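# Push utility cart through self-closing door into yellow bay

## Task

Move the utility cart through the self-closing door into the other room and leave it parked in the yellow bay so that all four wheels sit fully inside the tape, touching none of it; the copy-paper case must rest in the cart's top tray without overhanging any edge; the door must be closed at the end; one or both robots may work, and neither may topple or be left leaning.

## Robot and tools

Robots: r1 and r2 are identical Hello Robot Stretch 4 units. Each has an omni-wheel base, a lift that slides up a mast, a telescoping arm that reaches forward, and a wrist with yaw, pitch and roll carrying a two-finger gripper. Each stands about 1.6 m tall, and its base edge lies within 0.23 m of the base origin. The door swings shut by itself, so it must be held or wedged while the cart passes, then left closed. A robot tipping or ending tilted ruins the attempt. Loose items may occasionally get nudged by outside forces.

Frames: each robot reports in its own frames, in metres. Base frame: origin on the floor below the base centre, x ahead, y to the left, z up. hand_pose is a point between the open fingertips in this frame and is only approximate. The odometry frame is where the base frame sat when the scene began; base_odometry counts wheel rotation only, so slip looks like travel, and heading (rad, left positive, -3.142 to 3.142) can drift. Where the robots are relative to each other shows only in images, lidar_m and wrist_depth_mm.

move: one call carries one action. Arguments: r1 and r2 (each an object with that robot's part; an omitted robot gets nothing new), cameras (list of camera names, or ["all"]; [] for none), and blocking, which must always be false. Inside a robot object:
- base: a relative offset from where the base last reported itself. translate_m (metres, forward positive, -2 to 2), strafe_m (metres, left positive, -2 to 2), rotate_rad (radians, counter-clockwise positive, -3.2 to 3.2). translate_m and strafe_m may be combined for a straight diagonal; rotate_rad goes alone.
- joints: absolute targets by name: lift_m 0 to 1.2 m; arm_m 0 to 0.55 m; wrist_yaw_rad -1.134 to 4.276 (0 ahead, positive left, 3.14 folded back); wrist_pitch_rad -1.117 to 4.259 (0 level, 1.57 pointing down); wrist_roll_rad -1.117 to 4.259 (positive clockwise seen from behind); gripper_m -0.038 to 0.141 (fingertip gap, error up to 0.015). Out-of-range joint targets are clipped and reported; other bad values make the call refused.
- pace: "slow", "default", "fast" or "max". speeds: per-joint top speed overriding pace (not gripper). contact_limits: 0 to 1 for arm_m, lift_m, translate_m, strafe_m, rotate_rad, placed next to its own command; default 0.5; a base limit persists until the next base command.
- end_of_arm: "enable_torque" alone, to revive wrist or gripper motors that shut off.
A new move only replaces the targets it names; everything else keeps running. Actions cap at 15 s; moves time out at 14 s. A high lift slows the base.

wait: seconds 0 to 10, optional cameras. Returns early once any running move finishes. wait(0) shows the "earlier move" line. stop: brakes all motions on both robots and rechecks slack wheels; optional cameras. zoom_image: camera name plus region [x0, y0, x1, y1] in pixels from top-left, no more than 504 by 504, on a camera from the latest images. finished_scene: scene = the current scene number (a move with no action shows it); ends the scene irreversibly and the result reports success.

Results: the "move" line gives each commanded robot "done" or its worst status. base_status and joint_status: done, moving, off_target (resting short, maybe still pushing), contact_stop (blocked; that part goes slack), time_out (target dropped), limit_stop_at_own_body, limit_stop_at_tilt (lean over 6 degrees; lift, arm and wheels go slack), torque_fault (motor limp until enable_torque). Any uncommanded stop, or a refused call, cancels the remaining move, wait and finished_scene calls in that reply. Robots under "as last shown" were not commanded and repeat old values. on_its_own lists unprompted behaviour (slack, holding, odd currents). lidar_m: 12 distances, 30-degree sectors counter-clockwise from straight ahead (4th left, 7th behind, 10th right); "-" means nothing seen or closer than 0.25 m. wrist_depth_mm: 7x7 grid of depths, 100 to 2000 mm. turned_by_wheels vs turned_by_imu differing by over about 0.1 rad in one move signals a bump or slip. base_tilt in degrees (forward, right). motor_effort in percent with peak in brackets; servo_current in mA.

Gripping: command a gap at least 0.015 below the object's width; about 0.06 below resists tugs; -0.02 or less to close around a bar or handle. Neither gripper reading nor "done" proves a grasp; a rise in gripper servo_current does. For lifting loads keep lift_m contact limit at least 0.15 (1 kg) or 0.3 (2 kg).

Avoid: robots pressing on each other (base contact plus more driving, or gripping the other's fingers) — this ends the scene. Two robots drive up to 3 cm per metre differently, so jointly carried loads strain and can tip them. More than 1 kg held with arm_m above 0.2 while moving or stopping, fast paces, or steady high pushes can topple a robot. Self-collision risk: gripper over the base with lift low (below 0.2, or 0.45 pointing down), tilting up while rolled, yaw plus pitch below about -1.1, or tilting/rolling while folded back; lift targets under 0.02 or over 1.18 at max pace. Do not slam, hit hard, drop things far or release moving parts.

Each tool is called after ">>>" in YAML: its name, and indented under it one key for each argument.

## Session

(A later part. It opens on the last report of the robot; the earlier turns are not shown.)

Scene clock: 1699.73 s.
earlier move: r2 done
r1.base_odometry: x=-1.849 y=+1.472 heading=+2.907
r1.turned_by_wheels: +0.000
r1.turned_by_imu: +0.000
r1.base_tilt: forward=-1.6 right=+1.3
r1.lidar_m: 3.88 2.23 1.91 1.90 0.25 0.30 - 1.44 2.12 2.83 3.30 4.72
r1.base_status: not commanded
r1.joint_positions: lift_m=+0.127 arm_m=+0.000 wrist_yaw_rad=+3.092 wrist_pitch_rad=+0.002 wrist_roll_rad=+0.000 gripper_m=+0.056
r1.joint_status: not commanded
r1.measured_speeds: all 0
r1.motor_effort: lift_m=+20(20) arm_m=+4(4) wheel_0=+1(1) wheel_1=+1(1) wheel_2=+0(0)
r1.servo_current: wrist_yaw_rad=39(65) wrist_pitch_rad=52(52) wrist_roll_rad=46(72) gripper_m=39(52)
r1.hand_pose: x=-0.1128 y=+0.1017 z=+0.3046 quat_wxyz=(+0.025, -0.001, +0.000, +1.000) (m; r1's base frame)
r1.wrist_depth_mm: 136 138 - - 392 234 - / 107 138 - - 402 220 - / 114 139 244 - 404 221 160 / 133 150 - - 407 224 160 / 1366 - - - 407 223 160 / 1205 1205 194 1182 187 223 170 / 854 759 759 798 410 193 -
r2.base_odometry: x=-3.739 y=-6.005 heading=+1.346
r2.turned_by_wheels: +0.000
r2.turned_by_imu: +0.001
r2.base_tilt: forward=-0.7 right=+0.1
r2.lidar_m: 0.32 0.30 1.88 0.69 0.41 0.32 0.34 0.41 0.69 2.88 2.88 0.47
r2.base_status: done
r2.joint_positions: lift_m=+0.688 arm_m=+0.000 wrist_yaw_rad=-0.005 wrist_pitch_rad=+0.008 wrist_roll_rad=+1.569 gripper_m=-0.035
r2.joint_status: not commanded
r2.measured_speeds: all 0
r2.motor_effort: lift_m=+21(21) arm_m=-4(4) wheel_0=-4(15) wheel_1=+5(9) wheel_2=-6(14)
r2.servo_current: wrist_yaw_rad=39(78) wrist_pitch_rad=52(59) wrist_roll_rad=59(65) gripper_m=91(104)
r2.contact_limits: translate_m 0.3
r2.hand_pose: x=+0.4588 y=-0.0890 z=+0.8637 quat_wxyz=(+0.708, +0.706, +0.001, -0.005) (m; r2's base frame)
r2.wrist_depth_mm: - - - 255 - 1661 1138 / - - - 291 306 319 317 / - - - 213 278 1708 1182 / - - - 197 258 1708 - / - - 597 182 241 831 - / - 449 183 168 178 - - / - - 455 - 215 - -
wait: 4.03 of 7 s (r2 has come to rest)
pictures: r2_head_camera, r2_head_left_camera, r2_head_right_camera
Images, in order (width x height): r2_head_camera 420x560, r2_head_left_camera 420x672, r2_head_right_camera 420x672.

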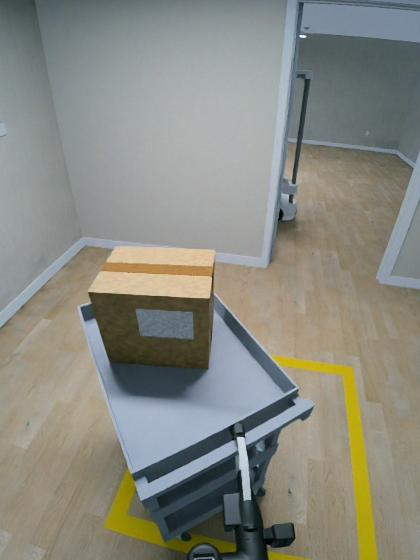

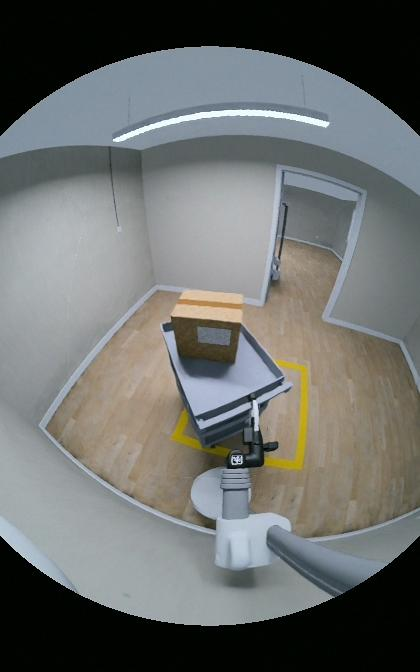

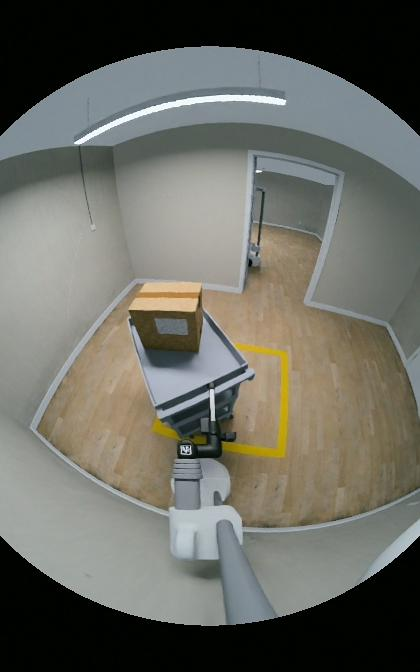

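>>> move:
  r2: {"base":{"translate_m":0.08,"strafe_m":-0.4},"pace":"slow","contact_limits":{"translate_m":0.3}}
  blocking: false

>>> wait:
  seconds: 7

>>> move:
  r2: {"base":{"rotate_rad":0.6},"pace":"slow"}
  blocking: false

>>> wait:
  seconds: 5
  cameras: ["r2_head_camera","r2_head_left_camera","r2_head_right_camera"]

Scene clock: 1712.73 s.
move: r2 moving
r1: as last shown
r1.lidar_m: 3.91 2.23 1.89 1.90 0.25 0.30 - 1.42 2.15 2.83 3.26 4.73
r1.motor_effort: lift_m=+20(20) arm_m=+4(4) wheel_0=+1(1) wheel_1=+0(1) wheel_2=+0(0)
r1.servo_current: wrist_yaw_rad=39(59) wrist_pitch_rad=39(46) wrist_roll_rad=59(59) gripper_m=46(46)
r1.wrist_depth_mm: 135 138 - - 389 234 - / 108 138 - - 397 220 - / 114 138 243 - 404 220 160 / 134 150 - - 413 224 160 / 1336 1983 - - 407 224 161 / 1205 1182 194 1182 188 224 170 / 878 750 759 798 407 192 -
r2.base_odometry: x=-3.726 y=-6.005 heading=+1.346
r2.turned_by_wheels: +0.000
r2.turned_by_imu: +0.000
r2.base_tilt: forward=-0.7 right=+0.1
r2.lidar_m: 0.32 0.31 1.88 0.69 0.39 0.34 0.32 0.40 0.73 2.87 2.85 0.46
r2.base_status: translate_m moving; strafe_m moving
r2.joint_positions: lift_m=+0.688 arm_m=+0.000 wrist_yaw_rad=-0.001 wrist_pitch_rad=+0.008 wrist_roll_rad=+1.569 gripper_m=-0.035
r2.joint_status: not commanded
r2.measured_speeds: translate_m=+0.010 strafe_m=-0.051 rotate_rad=+0.002 lift_m=+0.000 arm_m=+0.000 wrist_yaw_rad=+0.020 wrist_pitch_rad=+0.000 wrist_roll_rad=+0.000
r2.motor_effort: lift_m=+21(21) arm_m=-4(4) wheel_0=+12(12) wheel_1=-6(7) wheel_2=-6(9)
r2.servo_current: wrist_yaw_rad=52(59) wrist_pitch_rad=52(52) wrist_roll_rad=52(52) gripper_m=98(98)
r2.contact_limits: translate_m 0.3
r2.hand_pose: x=+0.4592 y=-0.0877 z=+0.8637 quat_wxyz=(+0.708, +0.706, +0.002, -0.003) (m; r2's base frame)
r2.wrist_depth_mm: - - - 252 - 1661 1182 / - - - 290 307 319 317 / - - - 212 277 1708 1160 / - - - 198 258 1863 - / - - 591 185 242 831 - / - 452 184 169 179 - - / - - 455 - 216 - -
pictures: none

Scene clock: 1717.53 s.
earlier move: r2 done
r1.base_odometry: x=-1.849 y=+1.472 heading=+2.907
r1.turned_by_wheels: +0.000
r1.turned_by_imu: +0.000
r1.base_tilt: forward=-1.6 right=+1.3
r1.lidar_m: 3.90 2.23 1.90 1.92 0.25 0.30 2.82 1.41 2.15 2.82 3.29 4.73
r1.base_status: not commanded
r1.joint_positions: lift_m=+0.127 arm_m=+0.000 wrist_yaw_rad=+3.092 wrist_pitch_rad=+0.002 wrist_roll_rad=+0.000 gripper_m=+0.056
r1.joint_status: not commanded
r1.measured_speeds: all 0
r1.motor_effort: lift_m=+20(20) arm_m=+4(4) wheel_0=+1(1) wheel_1=+0(1) wheel_2=+0(0)
r1.servo_current: wrist_yaw_rad=59(65) wrist_pitch_rad=33(52) wrist_roll_rad=33(72) gripper_m=46(46)
r1.hand_pose: x=-0.1128 y=+0.1017 z=+0.3046 quat_wxyz=(+0.025, -0.001, +0.000, +1.000) (m; r1's base frame)
r1.wrist_depth_mm: 135 137 - - 392 235 - / 108 138 - - 399 220 - / 114 139 244 - 402 220 160 / 133 150 - - 407 224 160 / 1336 1921 - - 407 224 160 / 1205 1205 194 1229 187 224 170 / 842 759 759 798 410 192 -
r2.base_odometry: x=-3.331 y=-6.016 heading=+1.346
r2.turned_by_wheels: +0.000
r2.turned_by_imu: +0.003
r2.base_tilt: forward=-0.6 right=+0.1
r2.lidar_m: 0.25 0.25 2.24 1.02 0.61 0.51 0.50 0.62 1.06 2.50 2.65 0.49
r2.base_status: done
r2.joint_positions: lift_m=+0.688 arm_m=+0.000 wrist_yaw_rad=+0.007 wrist_pitch_rad=+0.008 wrist_roll_rad=+1.569 gripper_m=-0.035
r2.joint_status: not commanded
r2.measured_speeds: all 0
r2.motor_effort: lift_m=+21(21) arm_m=-4(4) wheel_0=+6(15) wheel_1=-4(8) wheel_2=-4(9)
r2.servo_current: wrist_yaw_rad=59(72) wrist_pitch_rad=52(59) wrist_roll_rad=46(59) gripper_m=98(104)
r2.contact_limits: translate_m 0.3
r2.hand_pose: x=+0.4599 y=-0.0855 z=+0.8637 quat_wxyz=(+0.708, +0.706, +0.005, +0.000) (m; r2's base frame)
r2.wrist_depth_mm: 1808 - - - - 1661 1160 / 1863 - - - - 1708 1182 / - - - 336 - 1618 1160 / - - - 236 342 1499 436 / - - - 195 264 1708 480 / - - 187 156 178 1661 549 / - - 580 - 202 - -
wait: 4.80 of 7 s (r2 has come to rest)
pictures: none

Scene clock: 1718.03 s.
move: r2 moving
r1: as last shown
r1.lidar_m: 3.90 2.19 1.92 1.90 0.25 0.32 2.83 1.43 2.12 2.84 3.25 4.73
r1.motor_effort: lift_m=+20(20) arm_m=+4(4) wheel_0=+0(1) wheel_1=+0(1) wheel_2=+0(0)
r1.servo_current: wrist_yaw_rad=39(65) wrist_pitch_rad=39(46) wrist_roll_rad=39(59) gripper_m=46(46)
r1.wrist_depth_mm: 135 138 - - 392 234 - / 108 138 - - 399 219 - / 114 138 243 - 407 221 160 / 133 150 - - 407 224 160 / 1336 1983 - - 410 224 161 / 1205 1182 193 1205 187 224 170 / 854 750 759 798 407 193 -
r2.base_odometry: x=-3.331 y=-6.016 heading=+1.470
r2.turned_by_wheels: +0.124
r2.turned_by_imu: +0.120
r2.base_tilt: forward=-0.7 right=+0.1
r2.lidar_m: 0.25 0.26 2.23 0.87 0.56 0.51 0.51 0.65 1.38 2.54 2.51 0.50
r2.base_status: rotate_rad moving
r2.joint_positions: lift_m=+0.688 arm_m=+0.000 wrist_yaw_rad=-0.012 wrist_pitch_rad=+0.008 wrist_roll_rad=+1.569 gripper_m=-0.035
r2.joint_status: not commanded
r2.measured_speeds: translate_m=+0.002 strafe_m=-0.001 rotate_rad=+0.483 lift_m=+0.000 arm_m=+0.000 wrist_yaw_rad=-0.035 wrist_pitch_rad=+0.000 wrist_roll_rad=+0.000
r2.motor_effort: lift_m=+21(21) arm_m=-4(4) wheel_0=-13(14) wheel_1=-8(8) wheel_2=-17(17)
r2.servo_current: wrist_yaw_rad=65(65) wrist_pitch_rad=46(59) wrist_roll_rad=52(52) gripper_m=98(104)
r2.hand_pose: x=+0.4582 y=-0.0909 z=+0.8637 quat_wxyz=(+0.708, +0.706, -0.002, -0.007) (m; r2's base frame)
r2.wrist_depth_mm: 1863 - - - - 1661 1138 / 1921 - - - - 1661 1160 / - - - 334 359 368 1042 / - - - 213 307 1756 1255 / - - - 180 252 1661 496 / - - 185 157 180 1576 - / - - 492 - 198 - -
pictures: none

Scene clock: 1719.50 s.
earlier move: r2 done
r1.base_odometry: x=-1.849 y=+1.472 heading=+2.907
r1.turned_by_wheels: +0.000
r1.turned_by_imu: +0.000
r1.base_tilt: forward=-1.6 right=+1.2
r1.lidar_m: 3.93 2.24 1.92 1.90 0.25 0.30 3.29 1.43 2.14 2.84 3.26 4.72
r1.base_status: not commanded
r1.joint_positions: lift_m=+0.127 arm_m=+0.000 wrist_yaw_rad=+3.092 wrist_pitch_rad=+0.002 wrist_roll_rad=+0.000 gripper_m=+0.056
r1.joint_status: not commanded
r1.measured_speeds: all 0
r1.motor_effort: lift_m=+20(20) arm_m=+4(4) wheel_0=+0(1) wheel_1=+0(1) wheel_2=+0(0)
r1.servo_current: wrist_yaw_rad=46(72) wrist_pitch_rad=39(52) wrist_roll_rad=46(59) gripper_m=39(46)
r1.hand_pose: x=-0.1128 y=+0.1017 z=+0.3046 quat_wxyz=(+0.025, -0.001, +0.000, +1.000) (m; r1's base frame)
r1.wrist_depth_mm: 136 138 - - 389 234 - / 108 138 - - 397 219 - / 115 139 242 - 402 221 160 / 133 150 - - 407 224 160 / 1366 1983 - - 407 224 160 / 1182 1205 194 1182 187 223 170 / 854 750 759 809 410 192 -
r2.base_odometry: x=-3.331 y=-6.016 heading=+1.945
r2.turned_by_wheels: +0.475
r2.turned_by_imu: +0.462
r2.base_tilt: forward=-0.7 right=+0.1
r2.lidar_m: 0.38 0.36 0.96 0.56 0.51 0.52 0.65 1.24 2.52 2.55 2.38 0.44
r2.base_status: done
r2.joint_positions: lift_m=+0.688 arm_m=+0.000 wrist_yaw_rad=-0.002 wrist_pitch_rad=+0.008 wrist_roll_rad=+1.569 gripper_m=-0.035
r2.joint_status: not commanded
r2.measured_speeds: all 0
r2.motor_effort: lift_m=+21(21) arm_m=-4(4) wheel_0=-4(18) wheel_1=-5(10) wheel_2=-4(19)
r2.servo_current: wrist_yaw_rad=46(91) wrist_pitch_rad=52(59) wrist_roll_rad=46(59) gripper_m=98(104)
r2.hand_pose: x=+0.4592 y=-0.0879 z=+0.8637 quat_wxyz=(+0.708, +0.706, +0.002, -0.003) (m; r2's base frame)
r2.wrist_depth_mm: - - - 181 244 270 268 / - - - 179 240 1661 1160 / - - - 178 238 768 - / - - 488 236 235 831 - / - - 473 173 234 - - / - - 184 172 176 - - / - - - - 229 - -
wait: 1.47 of 5 s (r2 has come to rest)
pictures: r2_head_camera, r2_head_left_camera, r2_head_right_camera
Images, in order (width x height): r2_head_camera 420x560, r2_head_left_camera 420x672, r2_head_right_camera 420x672.

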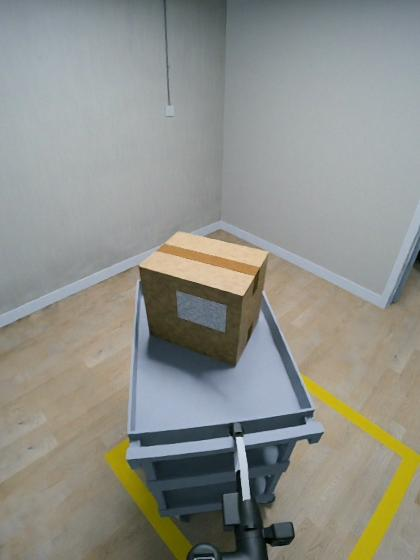

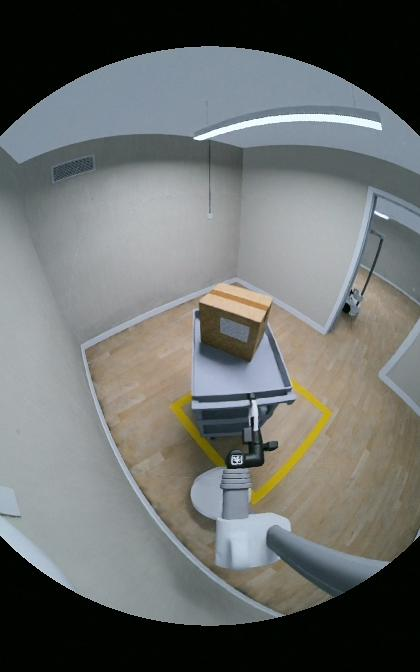

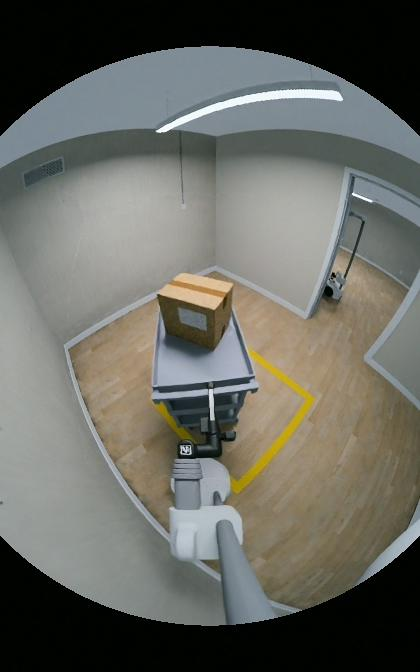

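>>> move:
  r2: {"base":{"translate_m":0.05,"strafe_m":-0.4},"pace":"slow","contact_limits":{"translate_m":0.3}}
  blocking: false

>>> wait:
  seconds: 7

>>> move:
  r2: {"base":{"rotate_rad":0.62},"pace":"slow"}
  blocking: false

>>> wait:
  seconds: 5
  cameras: ["r2_head_camera","r2_head_left_camera","r2_head_right_camera"]

Scene clock: 1730.60 s.
move: r2 moving
r1: as last shown
r1.base_tilt: forward=-1.6 right=+1.3
r1.lidar_m: 3.91 2.23 1.89 1.91 0.25 0.29 3.26 1.41 2.13 2.82 3.28 4.73
r1.motor_effort: lift_m=+20(20) arm_m=+4(4) wheel_0=+1(1) wheel_1=+0(0) wheel_2=+0(0)
r1.servo_current: wrist_yaw_rad=59(65) wrist_pitch_rad=39(46) wrist_roll_rad=46(65) gripper_m=46(46)
r1.wrist_depth_mm: 136 138 - - 389 234 - / 108 138 - - 399 220 - / 115 138 243 - 402 221 160 / 133 150 - - 407 223 160 / 1336 1983 - - 410 223 160 / 1182 1205 193 1205 187 224 170 / 842 759 759 809 410 193 -
r2.base_odometry: x=-3.319 y=-6.010 heading=+1.944
r2.turned_by_wheels: +0.000
r2.turned_by_imu: +0.000
r2.base_tilt: forward=-0.7 right=+0.1
r2.lidar_m: 0.37 0.39 0.96 0.62 0.51 0.53 0.67 1.26 2.53 2.53 2.40 0.45
r2.base_status: translate_m moving; strafe_m moving
r2.joint_positions: lift_m=+0.688 arm_m=+0.000 wrist_yaw_rad=-0.002 wrist_pitch_rad=+0.008 wrist_roll_rad=+1.569 gripper_m=-0.035
r2.joint_status: not commanded
r2.measured_speeds: translate_m=+0.007 strafe_m=-0.052 rotate_rad=+0.001 lift_m=+0.000 arm_m=+0.000 wrist_yaw_rad=+0.000 wrist_pitch_rad=+0.000 wrist_roll_rad=+0.000
r2.motor_effort: lift_m=+21(21) arm_m=-4(4) wheel_0=+9(9) wheel_1=-8(10) wheel_2=-8(9)
r2.servo_current: wrist_yaw_rad=46(52) wrist_pitch_rad=52(59) wrist_roll_rad=46(59) gripper_m=91(98)
r2.contact_limits: translate_m 0.3
r2.hand_pose: x=+0.4592 y=-0.0879 z=+0.8637 quat_wxyz=(+0.708, +0.706, +0.002, -0.003) (m; r2's base frame)
r2.wrist_depth_mm: - - - 183 246 266 265 / - - - 181 242 1661 1160 / - - - 179 239 798 - / - - 496 236 236 831 - / - - 469 174 234 - - / - - 185 172 178 - - / - - 564 - 229 - -
pictures: none

Scene clock: 1735.33 s.
earlier move: r2 done
r1.base_odometry: x=-1.849 y=+1.472 heading=+2.907
r1.turned_by_wheels: +0.000
r1.turned_by_imu: +0.000
r1.base_tilt: forward=-1.6 right=+1.3
r1.lidar_m: 3.89 2.22 1.92 1.91 0.25 0.31 2.59 1.44 2.14 2.83 3.29 4.71
r1.base_status: not commanded
r1.joint_positions: lift_m=+0.127 arm_m=+0.000 wrist_yaw_rad=+3.092 wrist_pitch_rad=+0.002 wrist_roll_rad=+0.000 gripper_m=+0.056
r1.joint_status: not commanded
r1.measured_speeds: all 0
r1.motor_effort: lift_m=+20(20) arm_m=+4(4) wheel_0=+1(2) wheel_1=+0(1) wheel_2=+0(0)
r1.servo_current: wrist_yaw_rad=52(78) wrist_pitch_rad=39(52) wrist_roll_rad=52(65) gripper_m=39(52)
r1.hand_pose: x=-0.1128 y=+0.1017 z=+0.3046 quat_wxyz=(+0.025, -0.001, +0.000, +1.000) (m; r1's base frame)
r1.wrist_depth_mm: 136 138 - - 392 235 - / 108 138 - - 399 220 - / 114 138 243 - 402 220 160 / 133 150 - - 407 224 160 / 1308 1921 - - 404 223 160 / 1229 1205 194 1205 187 223 171 / 854 750 759 798 413 193 -
r2.base_odometry: x=-2.977 y=-5.824 heading=+1.945
r2.turned_by_wheels: +0.000
r2.turned_by_imu: +0.002
r2.base_tilt: forward=-0.7 right=+0.0
r2.lidar_m: 0.26 0.25 1.54 0.95 0.85 0.83 1.05 2.04 2.26 2.19 2.00 0.47
r2.base_status: done
r2.joint_positions: lift_m=+0.688 arm_m=+0.000 wrist_yaw_rad=+0.004 wrist_pitch_rad=+0.008 wrist_roll_rad=+1.569 gripper_m=-0.035
r2.joint_status: not commanded
r2.measured_speeds: all 0
r2.motor_effort: lift_m=+21(21) arm_m=-4(4) wheel_0=+5(14) wheel_1=-4(10) wheel_2=-2(9)
r2.servo_current: wrist_yaw_rad=52(59) wrist_pitch_rad=52(59) wrist_roll_rad=52(59) gripper_m=91(104)
r2.contact_limits: translate_m 0.3
r2.hand_pose: x=+0.4596 y=-0.0864 z=+0.8637 quat_wxyz=(+0.708, +0.706, +0.004, -0.001) (m; r2's base frame)
r2.wrist_depth_mm: - - - - - 1537 1182 / - - - 294 - 1576 1182 / - - - 306 343 355 355 / - - - 216 283 1808 492 / - - - 187 252 1756 535 / - - 185 167 180 715 - / - - 415 - 210 - -
wait: 4.73 of 7 s (r2 has come to rest)
pictures: none

Scene clock: 1735.83 s.
move: r2 moving
r1: as last shown
r1.lidar_m: 3.91 2.22 1.90 1.90 0.25 0.30 2.61 1.41 2.11 2.83 3.29 4.68
r1.motor_effort: lift_m=+20(20) arm_m=+4(4) wheel_0=+0(1) wheel_1=+0(1) wheel_2=+0(0)
r1.servo_current: wrist_yaw_rad=33(59) wrist_pitch_rad=39(46) wrist_roll_rad=46(65) gripper_m=39(46)
r1.wrist_depth_mm: 136 138 - - 392 235 - / 108 138 - - 399 220 - / 114 139 242 - 404 221 160 / 133 150 - - 407 224 160 / 1336 1921 - - 407 224 161 / 1205 1205 194 1205 188 224 170 / 842 750 768 798 410 193 -
r2.base_odometry: x=-2.977 y=-5.824 heading=+2.068
r2.turned_by_wheels: +0.124
r2.turned_by_imu: +0.119
r2.base_tilt: forward=-0.7 right=+0.1
r2.lidar_m: 0.28 0.28 1.31 0.91 0.84 0.86 1.15 2.26 2.34 2.09 1.99 0.47
r2.base_status: rotate_rad moving
r2.joint_positions: lift_m=+0.688 arm_m=+0.000 wrist_yaw_rad=-0.012 wrist_pitch_rad=+0.008 wrist_roll_rad=+1.569 gripper_m=-0.035
r2.joint_status: not commanded
r2.measured_speeds: translate_m=-0.002 strafe_m=+0.001 rotate_rad=+0.483 lift_m=+0.000 arm_m=+0.000 wrist_yaw_rad=-0.026 wrist_pitch_rad=+0.000 wrist_roll_rad=+0.000
r2.motor_effort: lift_m=+21(21) arm_m=-3(4) wheel_0=-9(14) wheel_1=-8(9) wheel_2=-18(18)
r2.servo_current: wrist_yaw_rad=65(65) wrist_pitch_rad=52(52) wrist_roll_rad=52(59) gripper_m=98(98)
r2.hand_pose: x=+0.4582 y=-0.0909 z=+0.8637 quat_wxyz=(+0.708, +0.706, -0.002, -0.007) (m; r2's base frame)
r2.wrist_depth_mm: - - - 281 - 1576 1182 / - - - 298 - 1576 1182 / - - - 231 319 1464 421 / - - - 206 270 1708 500 / - - - 181 240 1661 - / - - 185 165 179 - - / - - 424 - 207 - -
pictures: none

Scene clock: 1737.20 s.
earlier move: r2 done
r1.base_odometry: x=-1.849 y=+1.472 heading=+2.907
r1.turned_by_wheels: +0.000
r1.turned_by_imu: +0.000
r1.base_tilt: forward=-1.6 right=+1.3
r1.lidar_m: 3.90 2.23 1.91 1.88 0.25 0.31 3.00 1.42 2.15 2.84 3.27 4.69
r1.base_status: not commanded
r1.joint_positions: lift_m=+0.127 arm_m=+0.000 wrist_yaw_rad=+3.092 wrist_pitch_rad=+0.002 wrist_roll_rad=+0.000 gripper_m=+0.056
r1.joint_status: not commanded
r1.measured_speeds: all 0
r1.motor_effort: lift_m=+20(20) arm_m=+4(4) wheel_0=+1(1) wheel_1=+1(1) wheel_2=+0(0)
r1.servo_current: wrist_yaw_rad=46(65) wrist_pitch_rad=39(52) wrist_roll_rad=39(65) gripper_m=39(46)
r1.hand_pose: x=-0.1128 y=+0.1017 z=+0.3046 quat_wxyz=(+0.025, -0.001, +0.000, +1.000) (m; r1's base frame)
r1.wrist_depth_mm: 136 137 - - 389 234 - / 108 138 - - 399 220 - / 114 138 242 - 399 221 160 / 133 150 - - 407 223 160 / 1336 1983 - - 407 224 161 / 1182 1182 193 1205 187 223 170 / 842 759 750 798 413 193 -
r2.base_odometry: x=-2.977 y=-5.824 heading=+2.563
r2.turned_by_wheels: +0.495
r2.turned_by_imu: +0.481
r2.base_tilt: forward=-0.7 right=+0.1
r2.lidar_m: 0.41 0.48 0.93 0.83 0.86 1.13 2.27 2.33 2.09 2.00 2.06 0.39
r2.base_status: done
r2.joint_positions: lift_m=+0.688 arm_m=+0.000 wrist_yaw_rad=-0.002 wrist_pitch_rad=+0.008 wrist_roll_rad=+1.569 gripper_m=-0.035
r2.joint_status: not commanded
r2.measured_speeds: all 0
r2.motor_effort: lift_m=+21(21) arm_m=-3(4) wheel_0=-6(14) wheel_1=-5(10) wheel_2=-5(19)
r2.servo_current: wrist_yaw_rad=46(85) wrist_pitch_rad=46(59) wrist_roll_rad=46(59) gripper_m=91(104)
r2.hand_pose: x=+0.4591 y=-0.0880 z=+0.8637 quat_wxyz=(+0.708, +0.706, +0.002, -0.003) (m; r2's base frame)
r2.wrist_depth_mm: - - - 136 191 691 - / - - 492 142 199 759 - / - 439 430 148 208 - - / - - 496 156 216 - - / - - 591 163 227 - - / - - 185 171 177 - - / - - - - - 1708 492
wait: 1.37 of 5 s (r2 has come to rest)
pictures: r2_head_camera, r2_head_left_camera, r2_head_right_camera
Images, in order (width x height): r2_head_camera 420x560, r2_head_left_camera 420x672, r2_head_right_camera 420x672.

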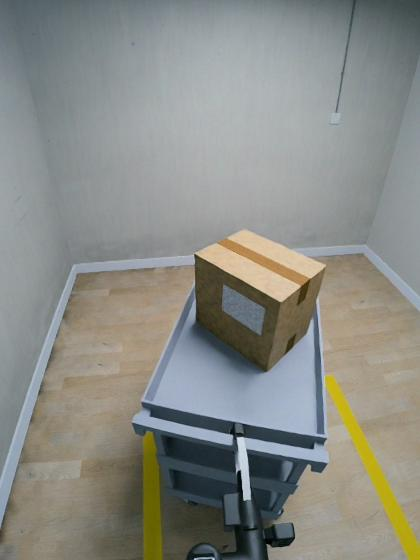

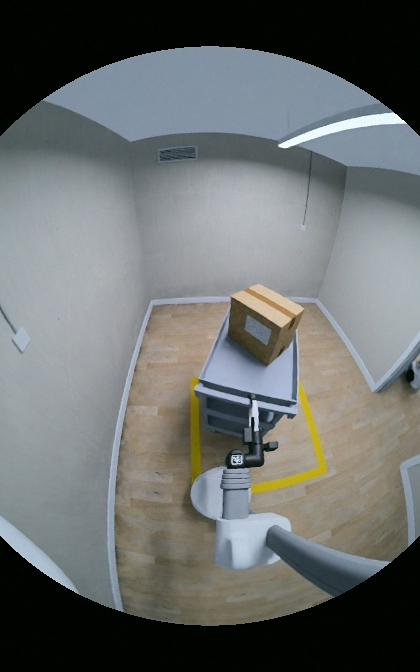

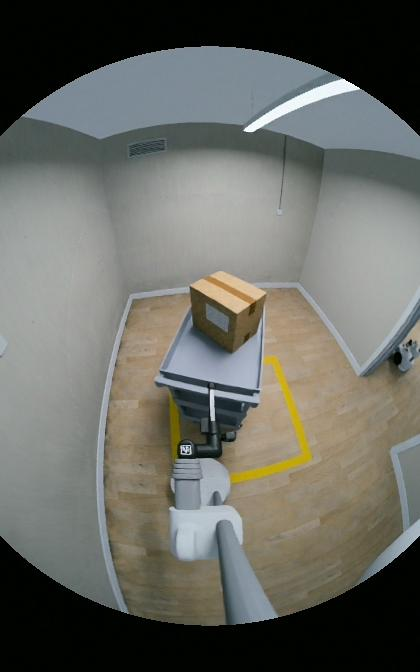

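>>> move:
  r2: {"base":{"translate_m":-0.05,"strafe_m":-0.15},"pace":"slow","contact_limits":{"translate_m":0.3}}
  blocking: false

>>> wait:
  seconds: 5

>>> move:
  r2: {"base":{"translate_m":-0.17},"pace":"slow","contact_limits":{"translate_m":0.3}}
  blocking: false

>>> wait:
  seconds: 5
  cameras: ["r2_head_camera","r2_head_left_camera","r2_head_right_camera"]

>>> zoom_image:
  camera: "r2_head_camera"
  region: [60, 300, 420, 560]

>>> zoom_image:
  camera: "r2_head_left_camera"
  region: [150, 330, 380, 520]

Scene clock: 1748.97 s.
move: r2 moving
r1: as last shown
r1.lidar_m: 3.88 2.24 1.93 1.92 0.25 0.30 2.97 1.40 2.13 2.82 3.27 4.73
r1.motor_effort: lift_m=+20(20) arm_m=+4(4) wheel_0=+0(1) wheel_1=+0(1) wheel_2=+0(0)
r1.servo_current: wrist_yaw_rad=46(72) wrist_pitch_rad=46(46) wrist_roll_rad=59(59) gripper_m=33(46)
r1.wrist_depth_mm: 136 138 - - 392 234 - / 108 138 - - 394 219 - / 114 139 243 - 402 221 160 / 133 150 - - 404 223 160 / 1336 1983 - - 410 222 160 / 1182 1229 194 1182 187 224 170 / 842 750 759 809 410 193 -
r2.base_odometry: x=-2.968 y=-5.816 heading=+2.564
r2.turned_by_wheels: +0.001
r2.turned_by_imu: +0.001
r2.base_tilt: forward=-0.7 right=+0.1
r2.lidar_m: 0.41 0.46 0.94 0.86 0.88 1.15 2.27 2.32 2.09 2.00 2.01 0.40
r2.base_status: translate_m moving; strafe_m moving
r2.joint_positions: lift_m=+0.688 arm_m=+0.000 wrist_yaw_rad=-0.001 wrist_pitch_rad=+0.008 wrist_roll_rad=+1.569 gripper_m=-0.035
r2.joint_status: not commanded
r2.measured_speeds: translate_m=-0.016 strafe_m=-0.046 rotate_rad=+0.000 lift_m=+0.000 arm_m=+0.000 wrist_yaw_rad=+0.001 wrist_pitch_rad=+0.000 wrist_roll_rad=+0.000
r2.motor_effort: lift_m=+21(21) arm_m=-4(4) wheel_0=+7(7) wheel_1=-9(10) wheel_2=+9(9)
r2.servo_current: wrist_yaw_rad=46(59) wrist_pitch_rad=46(59) wrist_roll_rad=46(52) gripper_m=91(98)
r2.contact_limits: translate_m 0.3
r2.hand_pose: x=+0.4592 y=-0.0878 z=+0.8637 quat_wxyz=(+0.708, +0.706, +0.002, -0.003) (m; r2's base frame)
r2.wrist_depth_mm: - - - 135 191 699 - / - - 496 141 199 - - / - 442 433 148 208 - - / - - 492 155 217 - - / - - 597 163 227 - - / - - 184 170 177 - - / - - - - - 1708 492
pictures: none

Scene clock: 1751.30 s.
earlier move: r2 done
r1.base_odometry: x=-1.849 y=+1.472 heading=+2.907
r1.turned_by_wheels: +0.000
r1.turned_by_imu: +0.000
r1.base_tilt: forward=-1.6 right=+1.3
r1.lidar_m: 3.90 2.24 1.92 1.91 0.25 0.30 2.89 1.41 2.12 2.83 3.28 4.72
r1.base_status: not commanded
r1.joint_positions: lift_m=+0.127 arm_m=+0.000 wrist_yaw_rad=+3.092 wrist_pitch_rad=+0.002 wrist_roll_rad=+0.000 gripper_m=+0.056
r1.joint_status: not commanded
r1.measured_speeds: all 0
r1.motor_effort: lift_m=+20(20) arm_m=+4(4) wheel_0=+1(1) wheel_1=+1(1) wheel_2=+0(0)
r1.servo_current: wrist_yaw_rad=52(72) wrist_pitch_rad=46(52) wrist_roll_rad=46(65) gripper_m=46(46)
r1.hand_pose: x=-0.1128 y=+0.1017 z=+0.3046 quat_wxyz=(+0.025, -0.001, +0.000, +1.000) (m; r1's base frame)
r1.wrist_depth_mm: 136 138 - - 389 235 - / 108 138 - - 394 219 - / 114 139 243 - 402 220 160 / 133 150 - - 407 224 160 / 1336 - - - 407 224 160 / 1205 1205 194 1182 187 224 170 / 842 741 750 809 410 193 -
r2.base_odometry: x=-2.854 y=-5.725 heading=+2.564
r2.turned_by_wheels: +0.000
r2.turned_by_imu: +0.001
r2.base_tilt: forward=-0.7 right=+0.1
r2.lidar_m: 0.39 0.44 1.06 0.98 1.01 1.29 2.21 2.25 1.95 1.85 1.93 0.42
r2.base_status: done
r2.joint_positions: lift_m=+0.688 arm_m=+0.000 wrist_yaw_rad=+0.002 wrist_pitch_rad=+0.008 wrist_roll_rad=+1.569 gripper_m=-0.035
r2.joint_status: not commanded
r2.measured_speeds: all 0
r2.motor_effort: lift_m=+21(21) arm_m=-4(4) wheel_0=+7(12) wheel_1=-3(10) wheel_2=+6(10)
r2.servo_current: wrist_yaw_rad=39(59) wrist_pitch_rad=46(59) wrist_roll_rad=39(59) gripper_m=104(104)
r2.contact_limits: translate_m 0.3
r2.hand_pose: x=+0.4594 y=-0.0870 z=+0.8637 quat_wxyz=(+0.708, +0.706, +0.003, -0.002) (m; r2's base frame)
r2.wrist_depth_mm: - - - 163 221 1576 1160 / - - - 165 224 1537 - / - - 530 167 225 820 - / - 469 462 227 229 820 - / - - 504 170 231 854 - / - - 183 171 178 - - / - - - - - - -
wait: 2.33 of 5 s (r2 has come to rest)
pictures: none

Scene clock: 1751.80 s.
move: r2 moving
r1: as last shown
r1.lidar_m: 3.92 2.22 1.87 1.91 0.25 0.31 2.89 1.42 2.12 2.81 3.27 4.73
r1.motor_effort: lift_m=+20(20) arm_m=+4(4) wheel_0=+1(1) wheel_1=+0(1) wheel_2=+0(0)
r1.servo_current: wrist_yaw_rad=65(72) wrist_pitch_rad=46(46) wrist_roll_rad=52(52) gripper_m=39(46)
r1.wrist_depth_mm: 136 138 - - 392 233 - / 108 138 - - 397 220 - / 114 138 242 - 402 220 160 / 133 150 - - 410 224 160 / 1308 1983 - - 407 224 161 / 1205 1205 193 1205 187 224 170 / 854 759 750 809 415 192 -
r2.base_odometry: x=-2.843 y=-5.732 heading=+2.564
r2.turned_by_wheels: +0.000
r2.turned_by_imu: +0.000
r2.base_tilt: forward=-0.7 right=+0.1
r2.lidar_m: 0.39 0.42 1.03 0.99 1.00 1.32 2.19 2.25 1.93 1.84 1.92 0.42
r2.base_status: translate_m moving
r2.joint_positions: lift_m=+0.688 arm_m=+0.000 wrist_yaw_rad=+0.002 wrist_pitch_rad=+0.008 wrist_roll_rad=+1.569 gripper_m=-0.035
r2.joint_status: not commanded
r2.measured_speeds: translate_m=-0.050 strafe_m=+0.000 rotate_rad=-0.003 lift_m=+0.000 arm_m=+0.000 wrist_yaw_rad=+0.000 wrist_pitch_rad=+0.000 wrist_roll_rad=+0.000
r2.motor_effort: lift_m=+21(21) arm_m=-4(4) wheel_0=-6(6) wheel_1=-7(8) wheel_2=+12(14)
r2.servo_current: wrist_yaw_rad=33(52) wrist_pitch_rad=52(52) wrist_roll_rad=46(65) gripper_m=91(98)
r2.contact_limits: translate_m 0.3
r2.hand_pose: x=+0.4595 y=-0.0869 z=+0.8637 quat_wxyz=(+0.708, +0.706, +0.003, -0.002) (m; r2's base frame)
r2.wrist_depth_mm: - - - 164 222 1537 1160 / - - - 165 224 1576 - / - - 539 167 227 809 - / - 466 459 228 229 831 - / - - 508 170 230 854 - / - - 183 172 178 - - / - - - - - - -
pictures: none

Scene clock: 1754.27 s.
earlier move: r2 done
r1.base_odometry: x=-1.849 y=+1.472 heading=+2.907
r1.turned_by_wheels: +0.000
r1.turned_by_imu: +0.000
r1.base_tilt: forward=-1.6 right=+1.2
r1.lidar_m: 3.90 2.24 1.90 1.90 0.25 0.30 2.65 1.44 2.15 2.80 3.28 4.73
r1.base_status: not commanded
r1.joint_positions: lift_m=+0.127 arm_m=+0.000 wrist_yaw_rad=+3.092 wrist_pitch_rad=+0.002 wrist_roll_rad=+0.000 gripper_m=+0.056
r1.joint_status: not commanded
r1.measured_speeds: all 0
r1.motor_effort: lift_m=+20(20) arm_m=+4(4) wheel_0=+0(1) wheel_1=+0(1) wheel_2=+0(0)
r1.servo_current: wrist_yaw_rad=52(72) wrist_pitch_rad=39(52) wrist_roll_rad=65(65) gripper_m=46(46)
r1.hand_pose: x=-0.1128 y=+0.1017 z=+0.3046 quat_wxyz=(+0.025, -0.001, +0.000, +1.000) (m; r1's base frame)
r1.wrist_depth_mm: 136 138 - - 392 233 - / 107 138 - - 397 220 - / 114 138 242 - 402 220 160 / 133 150 - - 407 223 160 / 1308 1921 - - 407 224 161 / 1182 1182 193 1205 188 224 170 / 842 759 768 809 413 193 -
r2.base_odometry: x=-2.711 y=-5.818 heading=+2.564
r2.turned_by_wheels: +0.000
r2.turned_by_imu: +0.001
r2.base_tilt: forward=-0.7 right=+0.1
r2.lidar_m: 0.38 0.42 1.04 0.97 1.00 1.31 2.01 2.10 1.95 1.85 2.00 0.40
r2.base_status: done
r2.joint_positions: lift_m=+0.688 arm_m=+0.000 wrist_yaw_rad=+0.003 wrist_pitch_rad=+0.008 wrist_roll_rad=+1.569 gripper_m=-0.035
r2.joint_status: not commanded
r2.measured_speeds: all 0
r2.motor_effort: lift_m=+21(21) arm_m=-4(4) wheel_0=-2(9) wheel_1=-5(8) wheel_2=+7(14)
r2.servo_current: wrist_yaw_rad=46(52) wrist_pitch_rad=52(59) wrist_roll_rad=46(65) gripper_m=91(98)
r2.contact_limits: translate_m 0.3
r2.hand_pose: x=+0.4595 y=-0.0866 z=+0.8637 quat_wxyz=(+0.708, +0.706, +0.004, -0.002) (m; r2's base frame)
r2.wrist_depth_mm: - - - 163 221 1537 1160 / - - - 165 224 1537 - / - - 535 167 225 820 - / - 469 462 227 229 831 - / - - 504 170 230 842 - / - - 183 171 179 - - / - - - - 236 - -
wait: 2.47 of 5 s (r2 has come to rest)
pictures: r2_head_camera, r2_head_left_camera, r2_head_right_camera
Images, in order (width x height): r2_head_camera 420x560, r2_head_left_camera 420x672, r2_head_right_camera 420x672.

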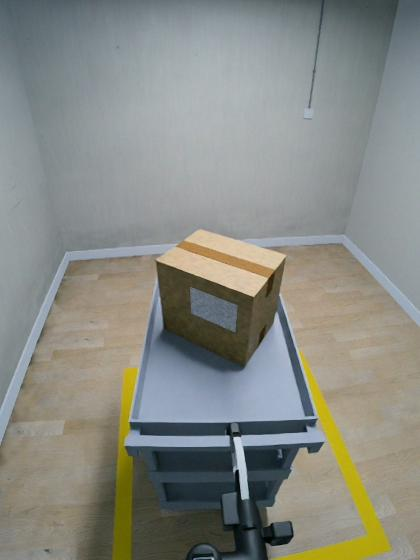

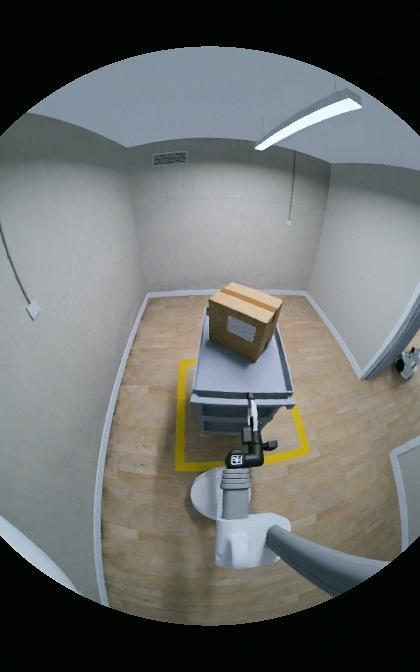

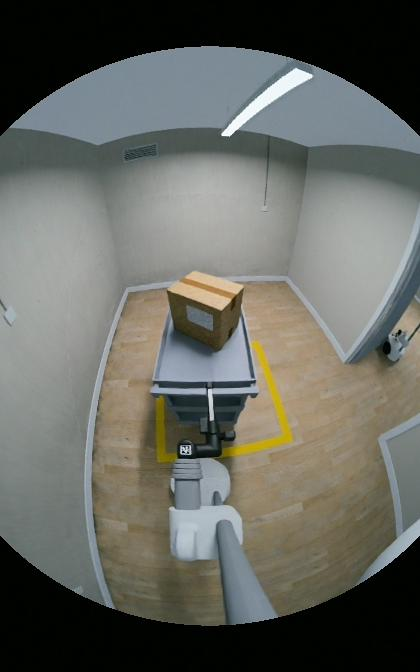

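Scaled by 1.400 from the camera's 420x560 image, which has a finer 1200x1600 frame.

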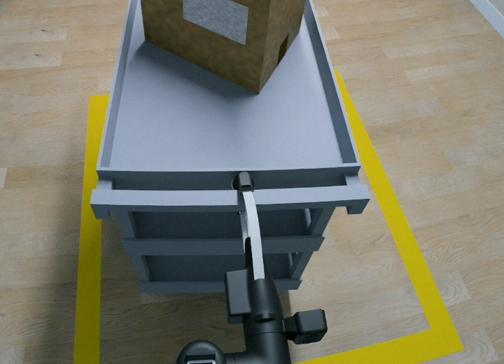

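Scaled by 2.191 from the camera's 420x672 image, which has a finer 600x960 frame.

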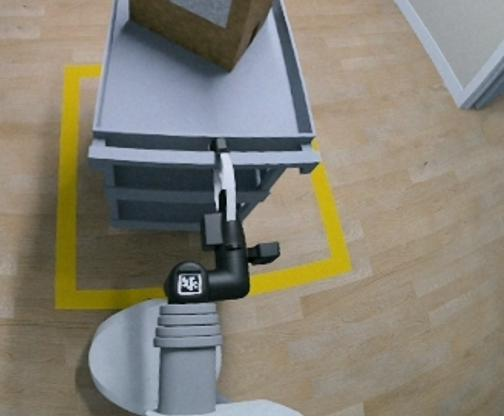

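>>> move:
  r2: {"joints":{"gripper_m":0.1}}
  blocking: false

>>> wait:
  seconds: 3

>>> move:
  r2: {"base":{"translate_m":-0.45}}
  blocking: false

>>> wait:
  seconds: 5
  cameras: ["r2_head_camera","r2_head_left_camera","r2_head_right_camera"]

>>> zoom_image:
  camera: "r2_head_camera"
  region: [60, 240, 420, 560]

Scene clock: 1767.03 s.
move: r2 moving
r1: as last shown
r1.base_tilt: forward=-1.6 right=+1.3
r1.lidar_m: 3.90 2.23 1.90 1.89 0.25 0.31 2.67 1.43 2.17 2.85 3.26 4.74
r1.motor_effort: lift_m=+20(20) arm_m=+4(4) wheel_0=+1(1) wheel_1=+0(1) wheel_2=+0(0)
r1.servo_current: wrist_yaw_rad=46(65) wrist_pitch_rad=39(46) wrist_roll_rad=52(52) gripper_m=46(46)
r1.wrist_depth_mm: 136 138 - - 394 234 - / 108 138 - - 399 220 - / 115 139 243 - 402 221 160 / 133 149 - - 404 224 160 / 1336 1921 - - 410 224 161 / 1205 1182 194 1205 189 224 170 / 854 750 759 798 410 192 -
r2.base_odometry: x=-2.711 y=-5.818 heading=+2.564
r2.turned_by_wheels: +0.000
r2.turned_by_imu: +0.000
r2.base_tilt: forward=-0.7 right=+0.1
r2.lidar_m: 0.40 0.40 1.06 0.97 1.01 1.32 2.03 2.09 1.98 1.84 1.99 0.45
r2.base_status: not commanded
r2.joint_positions: lift_m=+0.688 arm_m=+0.000 wrist_yaw_rad=+0.003 wrist_pitch_rad=+0.008 wrist_roll_rad=+1.569 gripper_m=-0.010
r2.joint_status: gripper_m moving
r2.measured_speeds: all 0
r2.motor_effort: lift_m=+21(21) arm_m=-4(4) wheel_0=-1(2) wheel_1=-5(5) wheel_2=+5(7)
r2.servo_current: wrist_yaw_rad=59(59) wrist_pitch_rad=46(52) wrist_roll_rad=46(52) gripper_m=78(98)
r2.contact_limits: translate_m 0.3
r2.hand_pose: x=+0.4595 y=-0.0866 z=+0.8637 quat_wxyz=(+0.708, +0.706, +0.004, -0.002) (m; r2's base frame)
r2.wrist_depth_mm: - - - 168 226 1464 1138 / - - - 169 229 1576 - / - - 539 171 229 820 - / - 473 462 230 233 831 - / - - 508 174 235 842 - / - - 187 175 181 - - / - - - - - 1756 -
pictures: none

Scene clock: 1768.57 s.
earlier move: r2 done
r1.base_odometry: x=-1.849 y=+1.472 heading=+2.907
r1.turned_by_wheels: +0.000
r1.turned_by_imu: +0.000
r1.base_tilt: forward=-1.6 right=+1.2
r1.lidar_m: 3.88 2.23 1.90 1.91 0.25 0.30 2.65 1.43 2.12 2.83 3.26 4.70
r1.base_status: not commanded
r1.joint_positions: lift_m=+0.127 arm_m=+0.000 wrist_yaw_rad=+3.092 wrist_pitch_rad=+0.002 wrist_roll_rad=+0.000 gripper_m=+0.056
r1.joint_status: not commanded
r1.measured_speeds: all 0
r1.motor_effort: lift_m=+20(20) arm_m=+4(4) wheel_0=+1(1) wheel_1=+1(1) wheel_2=+0(0)
r1.servo_current: wrist_yaw_rad=59(72) wrist_pitch_rad=39(52) wrist_roll_rad=39(59) gripper_m=46(46)
r1.hand_pose: x=-0.1128 y=+0.1017 z=+0.3046 quat_wxyz=(+0.025, -0.001, +0.000, +1.000) (m; r1's base frame)
r1.wrist_depth_mm: 136 138 - - 389 233 - / 108 138 - - 399 220 - / 115 139 243 - 402 220 160 / 133 150 - - 404 224 160 / 1336 1921 - - 407 224 160 / 1182 1229 193 1205 188 224 170 / 854 750 750 788 410 192 -
r2.base_odometry: x=-2.711 y=-5.818 heading=+2.564
r2.turned_by_wheels: +0.000
r2.turned_by_imu: +0.000
r2.base_tilt: forward=-0.6 right=+0.1
r2.lidar_m: 0.41 0.44 1.07 0.97 0.99 1.31 2.02 2.09 1.96 1.83 2.00 0.44
r2.base_status: not commanded
r2.joint_positions: lift_m=+0.688 arm_m=+0.000 wrist_yaw_rad=+0.003 wrist_pitch_rad=+0.006 wrist_roll_rad=+1.569 gripper_m=+0.100
r2.joint_status: all done
r2.measured_speeds: all 0
r2.motor_effort: lift_m=+19(21) arm_m=-4(4) wheel_0=-1(2) wheel_1=-5(5) wheel_2=+4(7)
r2.servo_current: wrist_yaw_rad=39(59) wrist_pitch_rad=39(52) wrist_roll_rad=46(59) gripper_m=52(117)
r2.contact_limits: translate_m 0.3
r2.hand_pose: x=+0.4595 y=-0.0866 z=+0.8645 quat_wxyz=(+0.708, +0.706, +0.003, -0.001) (m; r2's base frame)
r2.wrist_depth_mm: - - - 180 237 256 1078 / - - - 181 240 1708 585 / - - 569 182 241 - - / - - 473 184 244 831 - / - - 504 185 246 842 - / - - 195 187 193 - - / - - - - - - -
wait: 1.53 of 3 s (r2 has come to rest)
pictures: none

Scene clock: 1769.07 s.
move: r2 moving
r1: as last shown
r1.base_tilt: forward=-1.6 right=+1.3
r1.lidar_m: 3.91 2.23 1.91 1.90 0.25 0.29 2.65 1.42 2.14 2.83 3.26 4.72
r1.motor_effort: lift_m=+20(20) arm_m=+4(4) wheel_0=+1(1) wheel_1=+0(1) wheel_2=+0(0)
r1.servo_current: wrist_yaw_rad=39(65) wrist_pitch_rad=46(52) wrist_roll_rad=46(65) gripper_m=39(46)
r1.wrist_depth_mm: 136 138 - - 392 234 - / 108 138 - - 394 219 - / 115 138 243 - 402 220 160 / 133 150 - - 404 223 160 / 1366 1983 - - 410 223 160 / 1182 1205 194 1182 187 223 170 / 842 741 750 809 410 193 -
r2.base_odometry: x=-2.685 y=-5.835 heading=+2.564
r2.turned_by_wheels: +0.000
r2.turned_by_imu: +0.000
r2.base_tilt: forward=-0.6 right=+0.1
r2.lidar_m: 0.43 0.46 1.07 0.97 0.99 1.29 2.01 2.07 1.92 1.82 2.04 0.48
r2.base_status: translate_m moving
r2.joint_positions: lift_m=+0.688 arm_m=+0.000 wrist_yaw_rad=+0.003 wrist_pitch_rad=+0.006 wrist_roll_rad=+1.569 gripper_m=+0.100
r2.joint_status: not commanded
r2.measured_speeds: translate_m=-0.123 strafe_m=-0.001 rotate_rad=+0.001 lift_m=+0.000 arm_m=+0.000 wrist_yaw_rad=+0.000 wrist_pitch_rad=+0.000 wrist_roll_rad=+0.000
r2.motor_effort: lift_m=+18(19) arm_m=-3(4) wheel_0=-8(11) wheel_1=-8(8) wheel_2=+11(12)
r2.servo_current: wrist_yaw_rad=52(52) wrist_pitch_rad=52(52) wrist_roll_rad=52(52) gripper_m=52(59)
r2.hand_pose: x=+0.4595 y=-0.0866 z=+0.8645 quat_wxyz=(+0.708, +0.706, +0.003, -0.001) (m; r2's base frame)
r2.wrist_depth_mm: - - - 235 264 270 273 / - - - 265 266 1661 591 / - - 597 210 268 854 - / - - 500 270 270 878 - / - - 539 272 272 891 - / - - 195 213 194 - - / - - - - - 1921 -
pictures: none

Scene clock: 1771.57 s.
earlier move: r2 done
r1.base_odometry: x=-1.849 y=+1.472 heading=+2.907
r1.turned_by_wheels: +0.000
r1.turned_by_imu: +0.000
r1.base_tilt: forward=-1.6 right=+1.2
r1.lidar_m: 3.88 2.23 1.91 1.91 0.25 0.31 2.68 1.42 2.18 2.84 3.27 4.73
r1.base_status: not commanded
r1.joint_positions: lift_m=+0.127 arm_m=+0.000 wrist_yaw_rad=+3.092 wrist_pitch_rad=+0.002 wrist_roll_rad=+0.000 gripper_m=+0.056
r1.joint_status: not commanded
r1.measured_speeds: all 0
r1.motor_effort: lift_m=+20(20) arm_m=+4(4) wheel_0=+1(2) wheel_1=+0(1) wheel_2=+0(0)
r1.servo_current: wrist_yaw_rad=46(65) wrist_pitch_rad=39(52) wrist_roll_rad=52(65) gripper_m=46(46)
r1.hand_pose: x=-0.1128 y=+0.1017 z=+0.3046 quat_wxyz=(+0.025, -0.001, +0.000, +1.000) (m; r1's base frame)
r1.wrist_depth_mm: 136 138 - - 392 234 - / 108 138 - - 397 219 - / 115 139 243 - 402 220 160 / 133 150 - - 407 223 160 / 1336 1983 - - 410 224 161 / 1182 1182 193 1182 188 224 169 / 854 741 759 798 410 192 -
r2.base_odometry: x=-2.335 y=-6.064 heading=+2.564
r2.turned_by_wheels: +0.000
r2.turned_by_imu: +0.000
r2.base_tilt: forward=-0.7 right=+0.1
r2.lidar_m: 0.86 1.49 1.00 0.92 0.93 1.24 1.59 1.64 2.01 1.86 2.25 0.90
r2.base_status: done
r2.joint_positions: lift_m=+0.688 arm_m=+0.000 wrist_yaw_rad=+0.003 wrist_pitch_rad=+0.006 wrist_roll_rad=+1.569 gripper_m=+0.100
r2.joint_status: not commanded
r2.measured_speeds: all 0
r2.motor_effort: lift_m=+18(19) arm_m=-4(4) wheel_0=-3(11) wheel_1=-3(9) wheel_2=+3(14)
r2.servo_current: wrist_yaw_rad=46(59) wrist_pitch_rad=52(52) wrist_roll_rad=46(59) gripper_m=46(59)
r2.hand_pose: x=+0.4595 y=-0.0866 z=+0.8645 quat_wxyz=(+0.708, +0.706, +0.003, -0.001) (m; r2's base frame)
r2.wrist_depth_mm: - - - - - 1661 1160 / - - - - - 1661 1182 / - - - 991 - 683 - / - - 960 917 - 683 - / - - 1060 960 - 699 - / - - 193 699 191 699 - / - - - - - 1708 1281
wait: 2.50 of 5 s (r2 has come to rest)
pictures: r2_head_camera, r2_head_left_camera, r2_head_right_camera
Images, in order (width x height): r2_head_camera 420x560, r2_head_left_camera 420x672, r2_head_right_camera 420x672.

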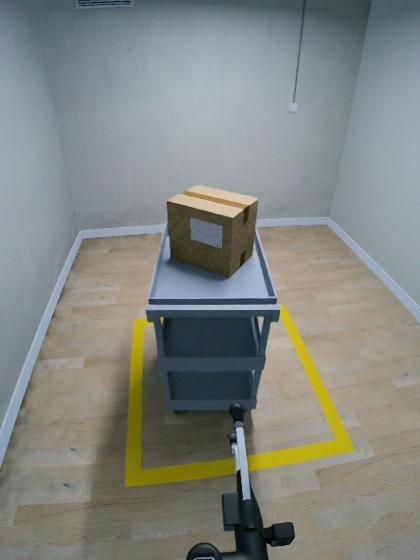

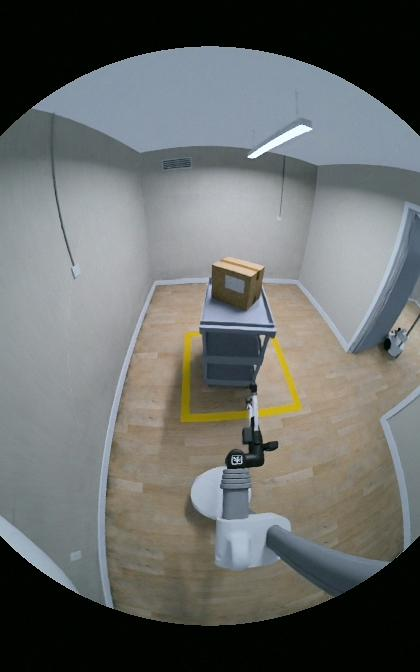

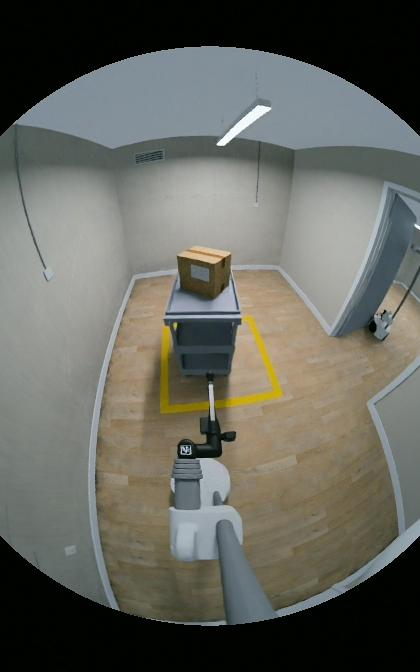

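Scaled by 1.400 from the camera's 420x560 image, which has a finer 1200x1600 frame.

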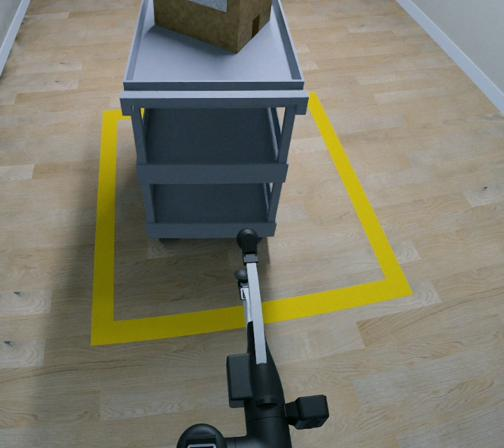

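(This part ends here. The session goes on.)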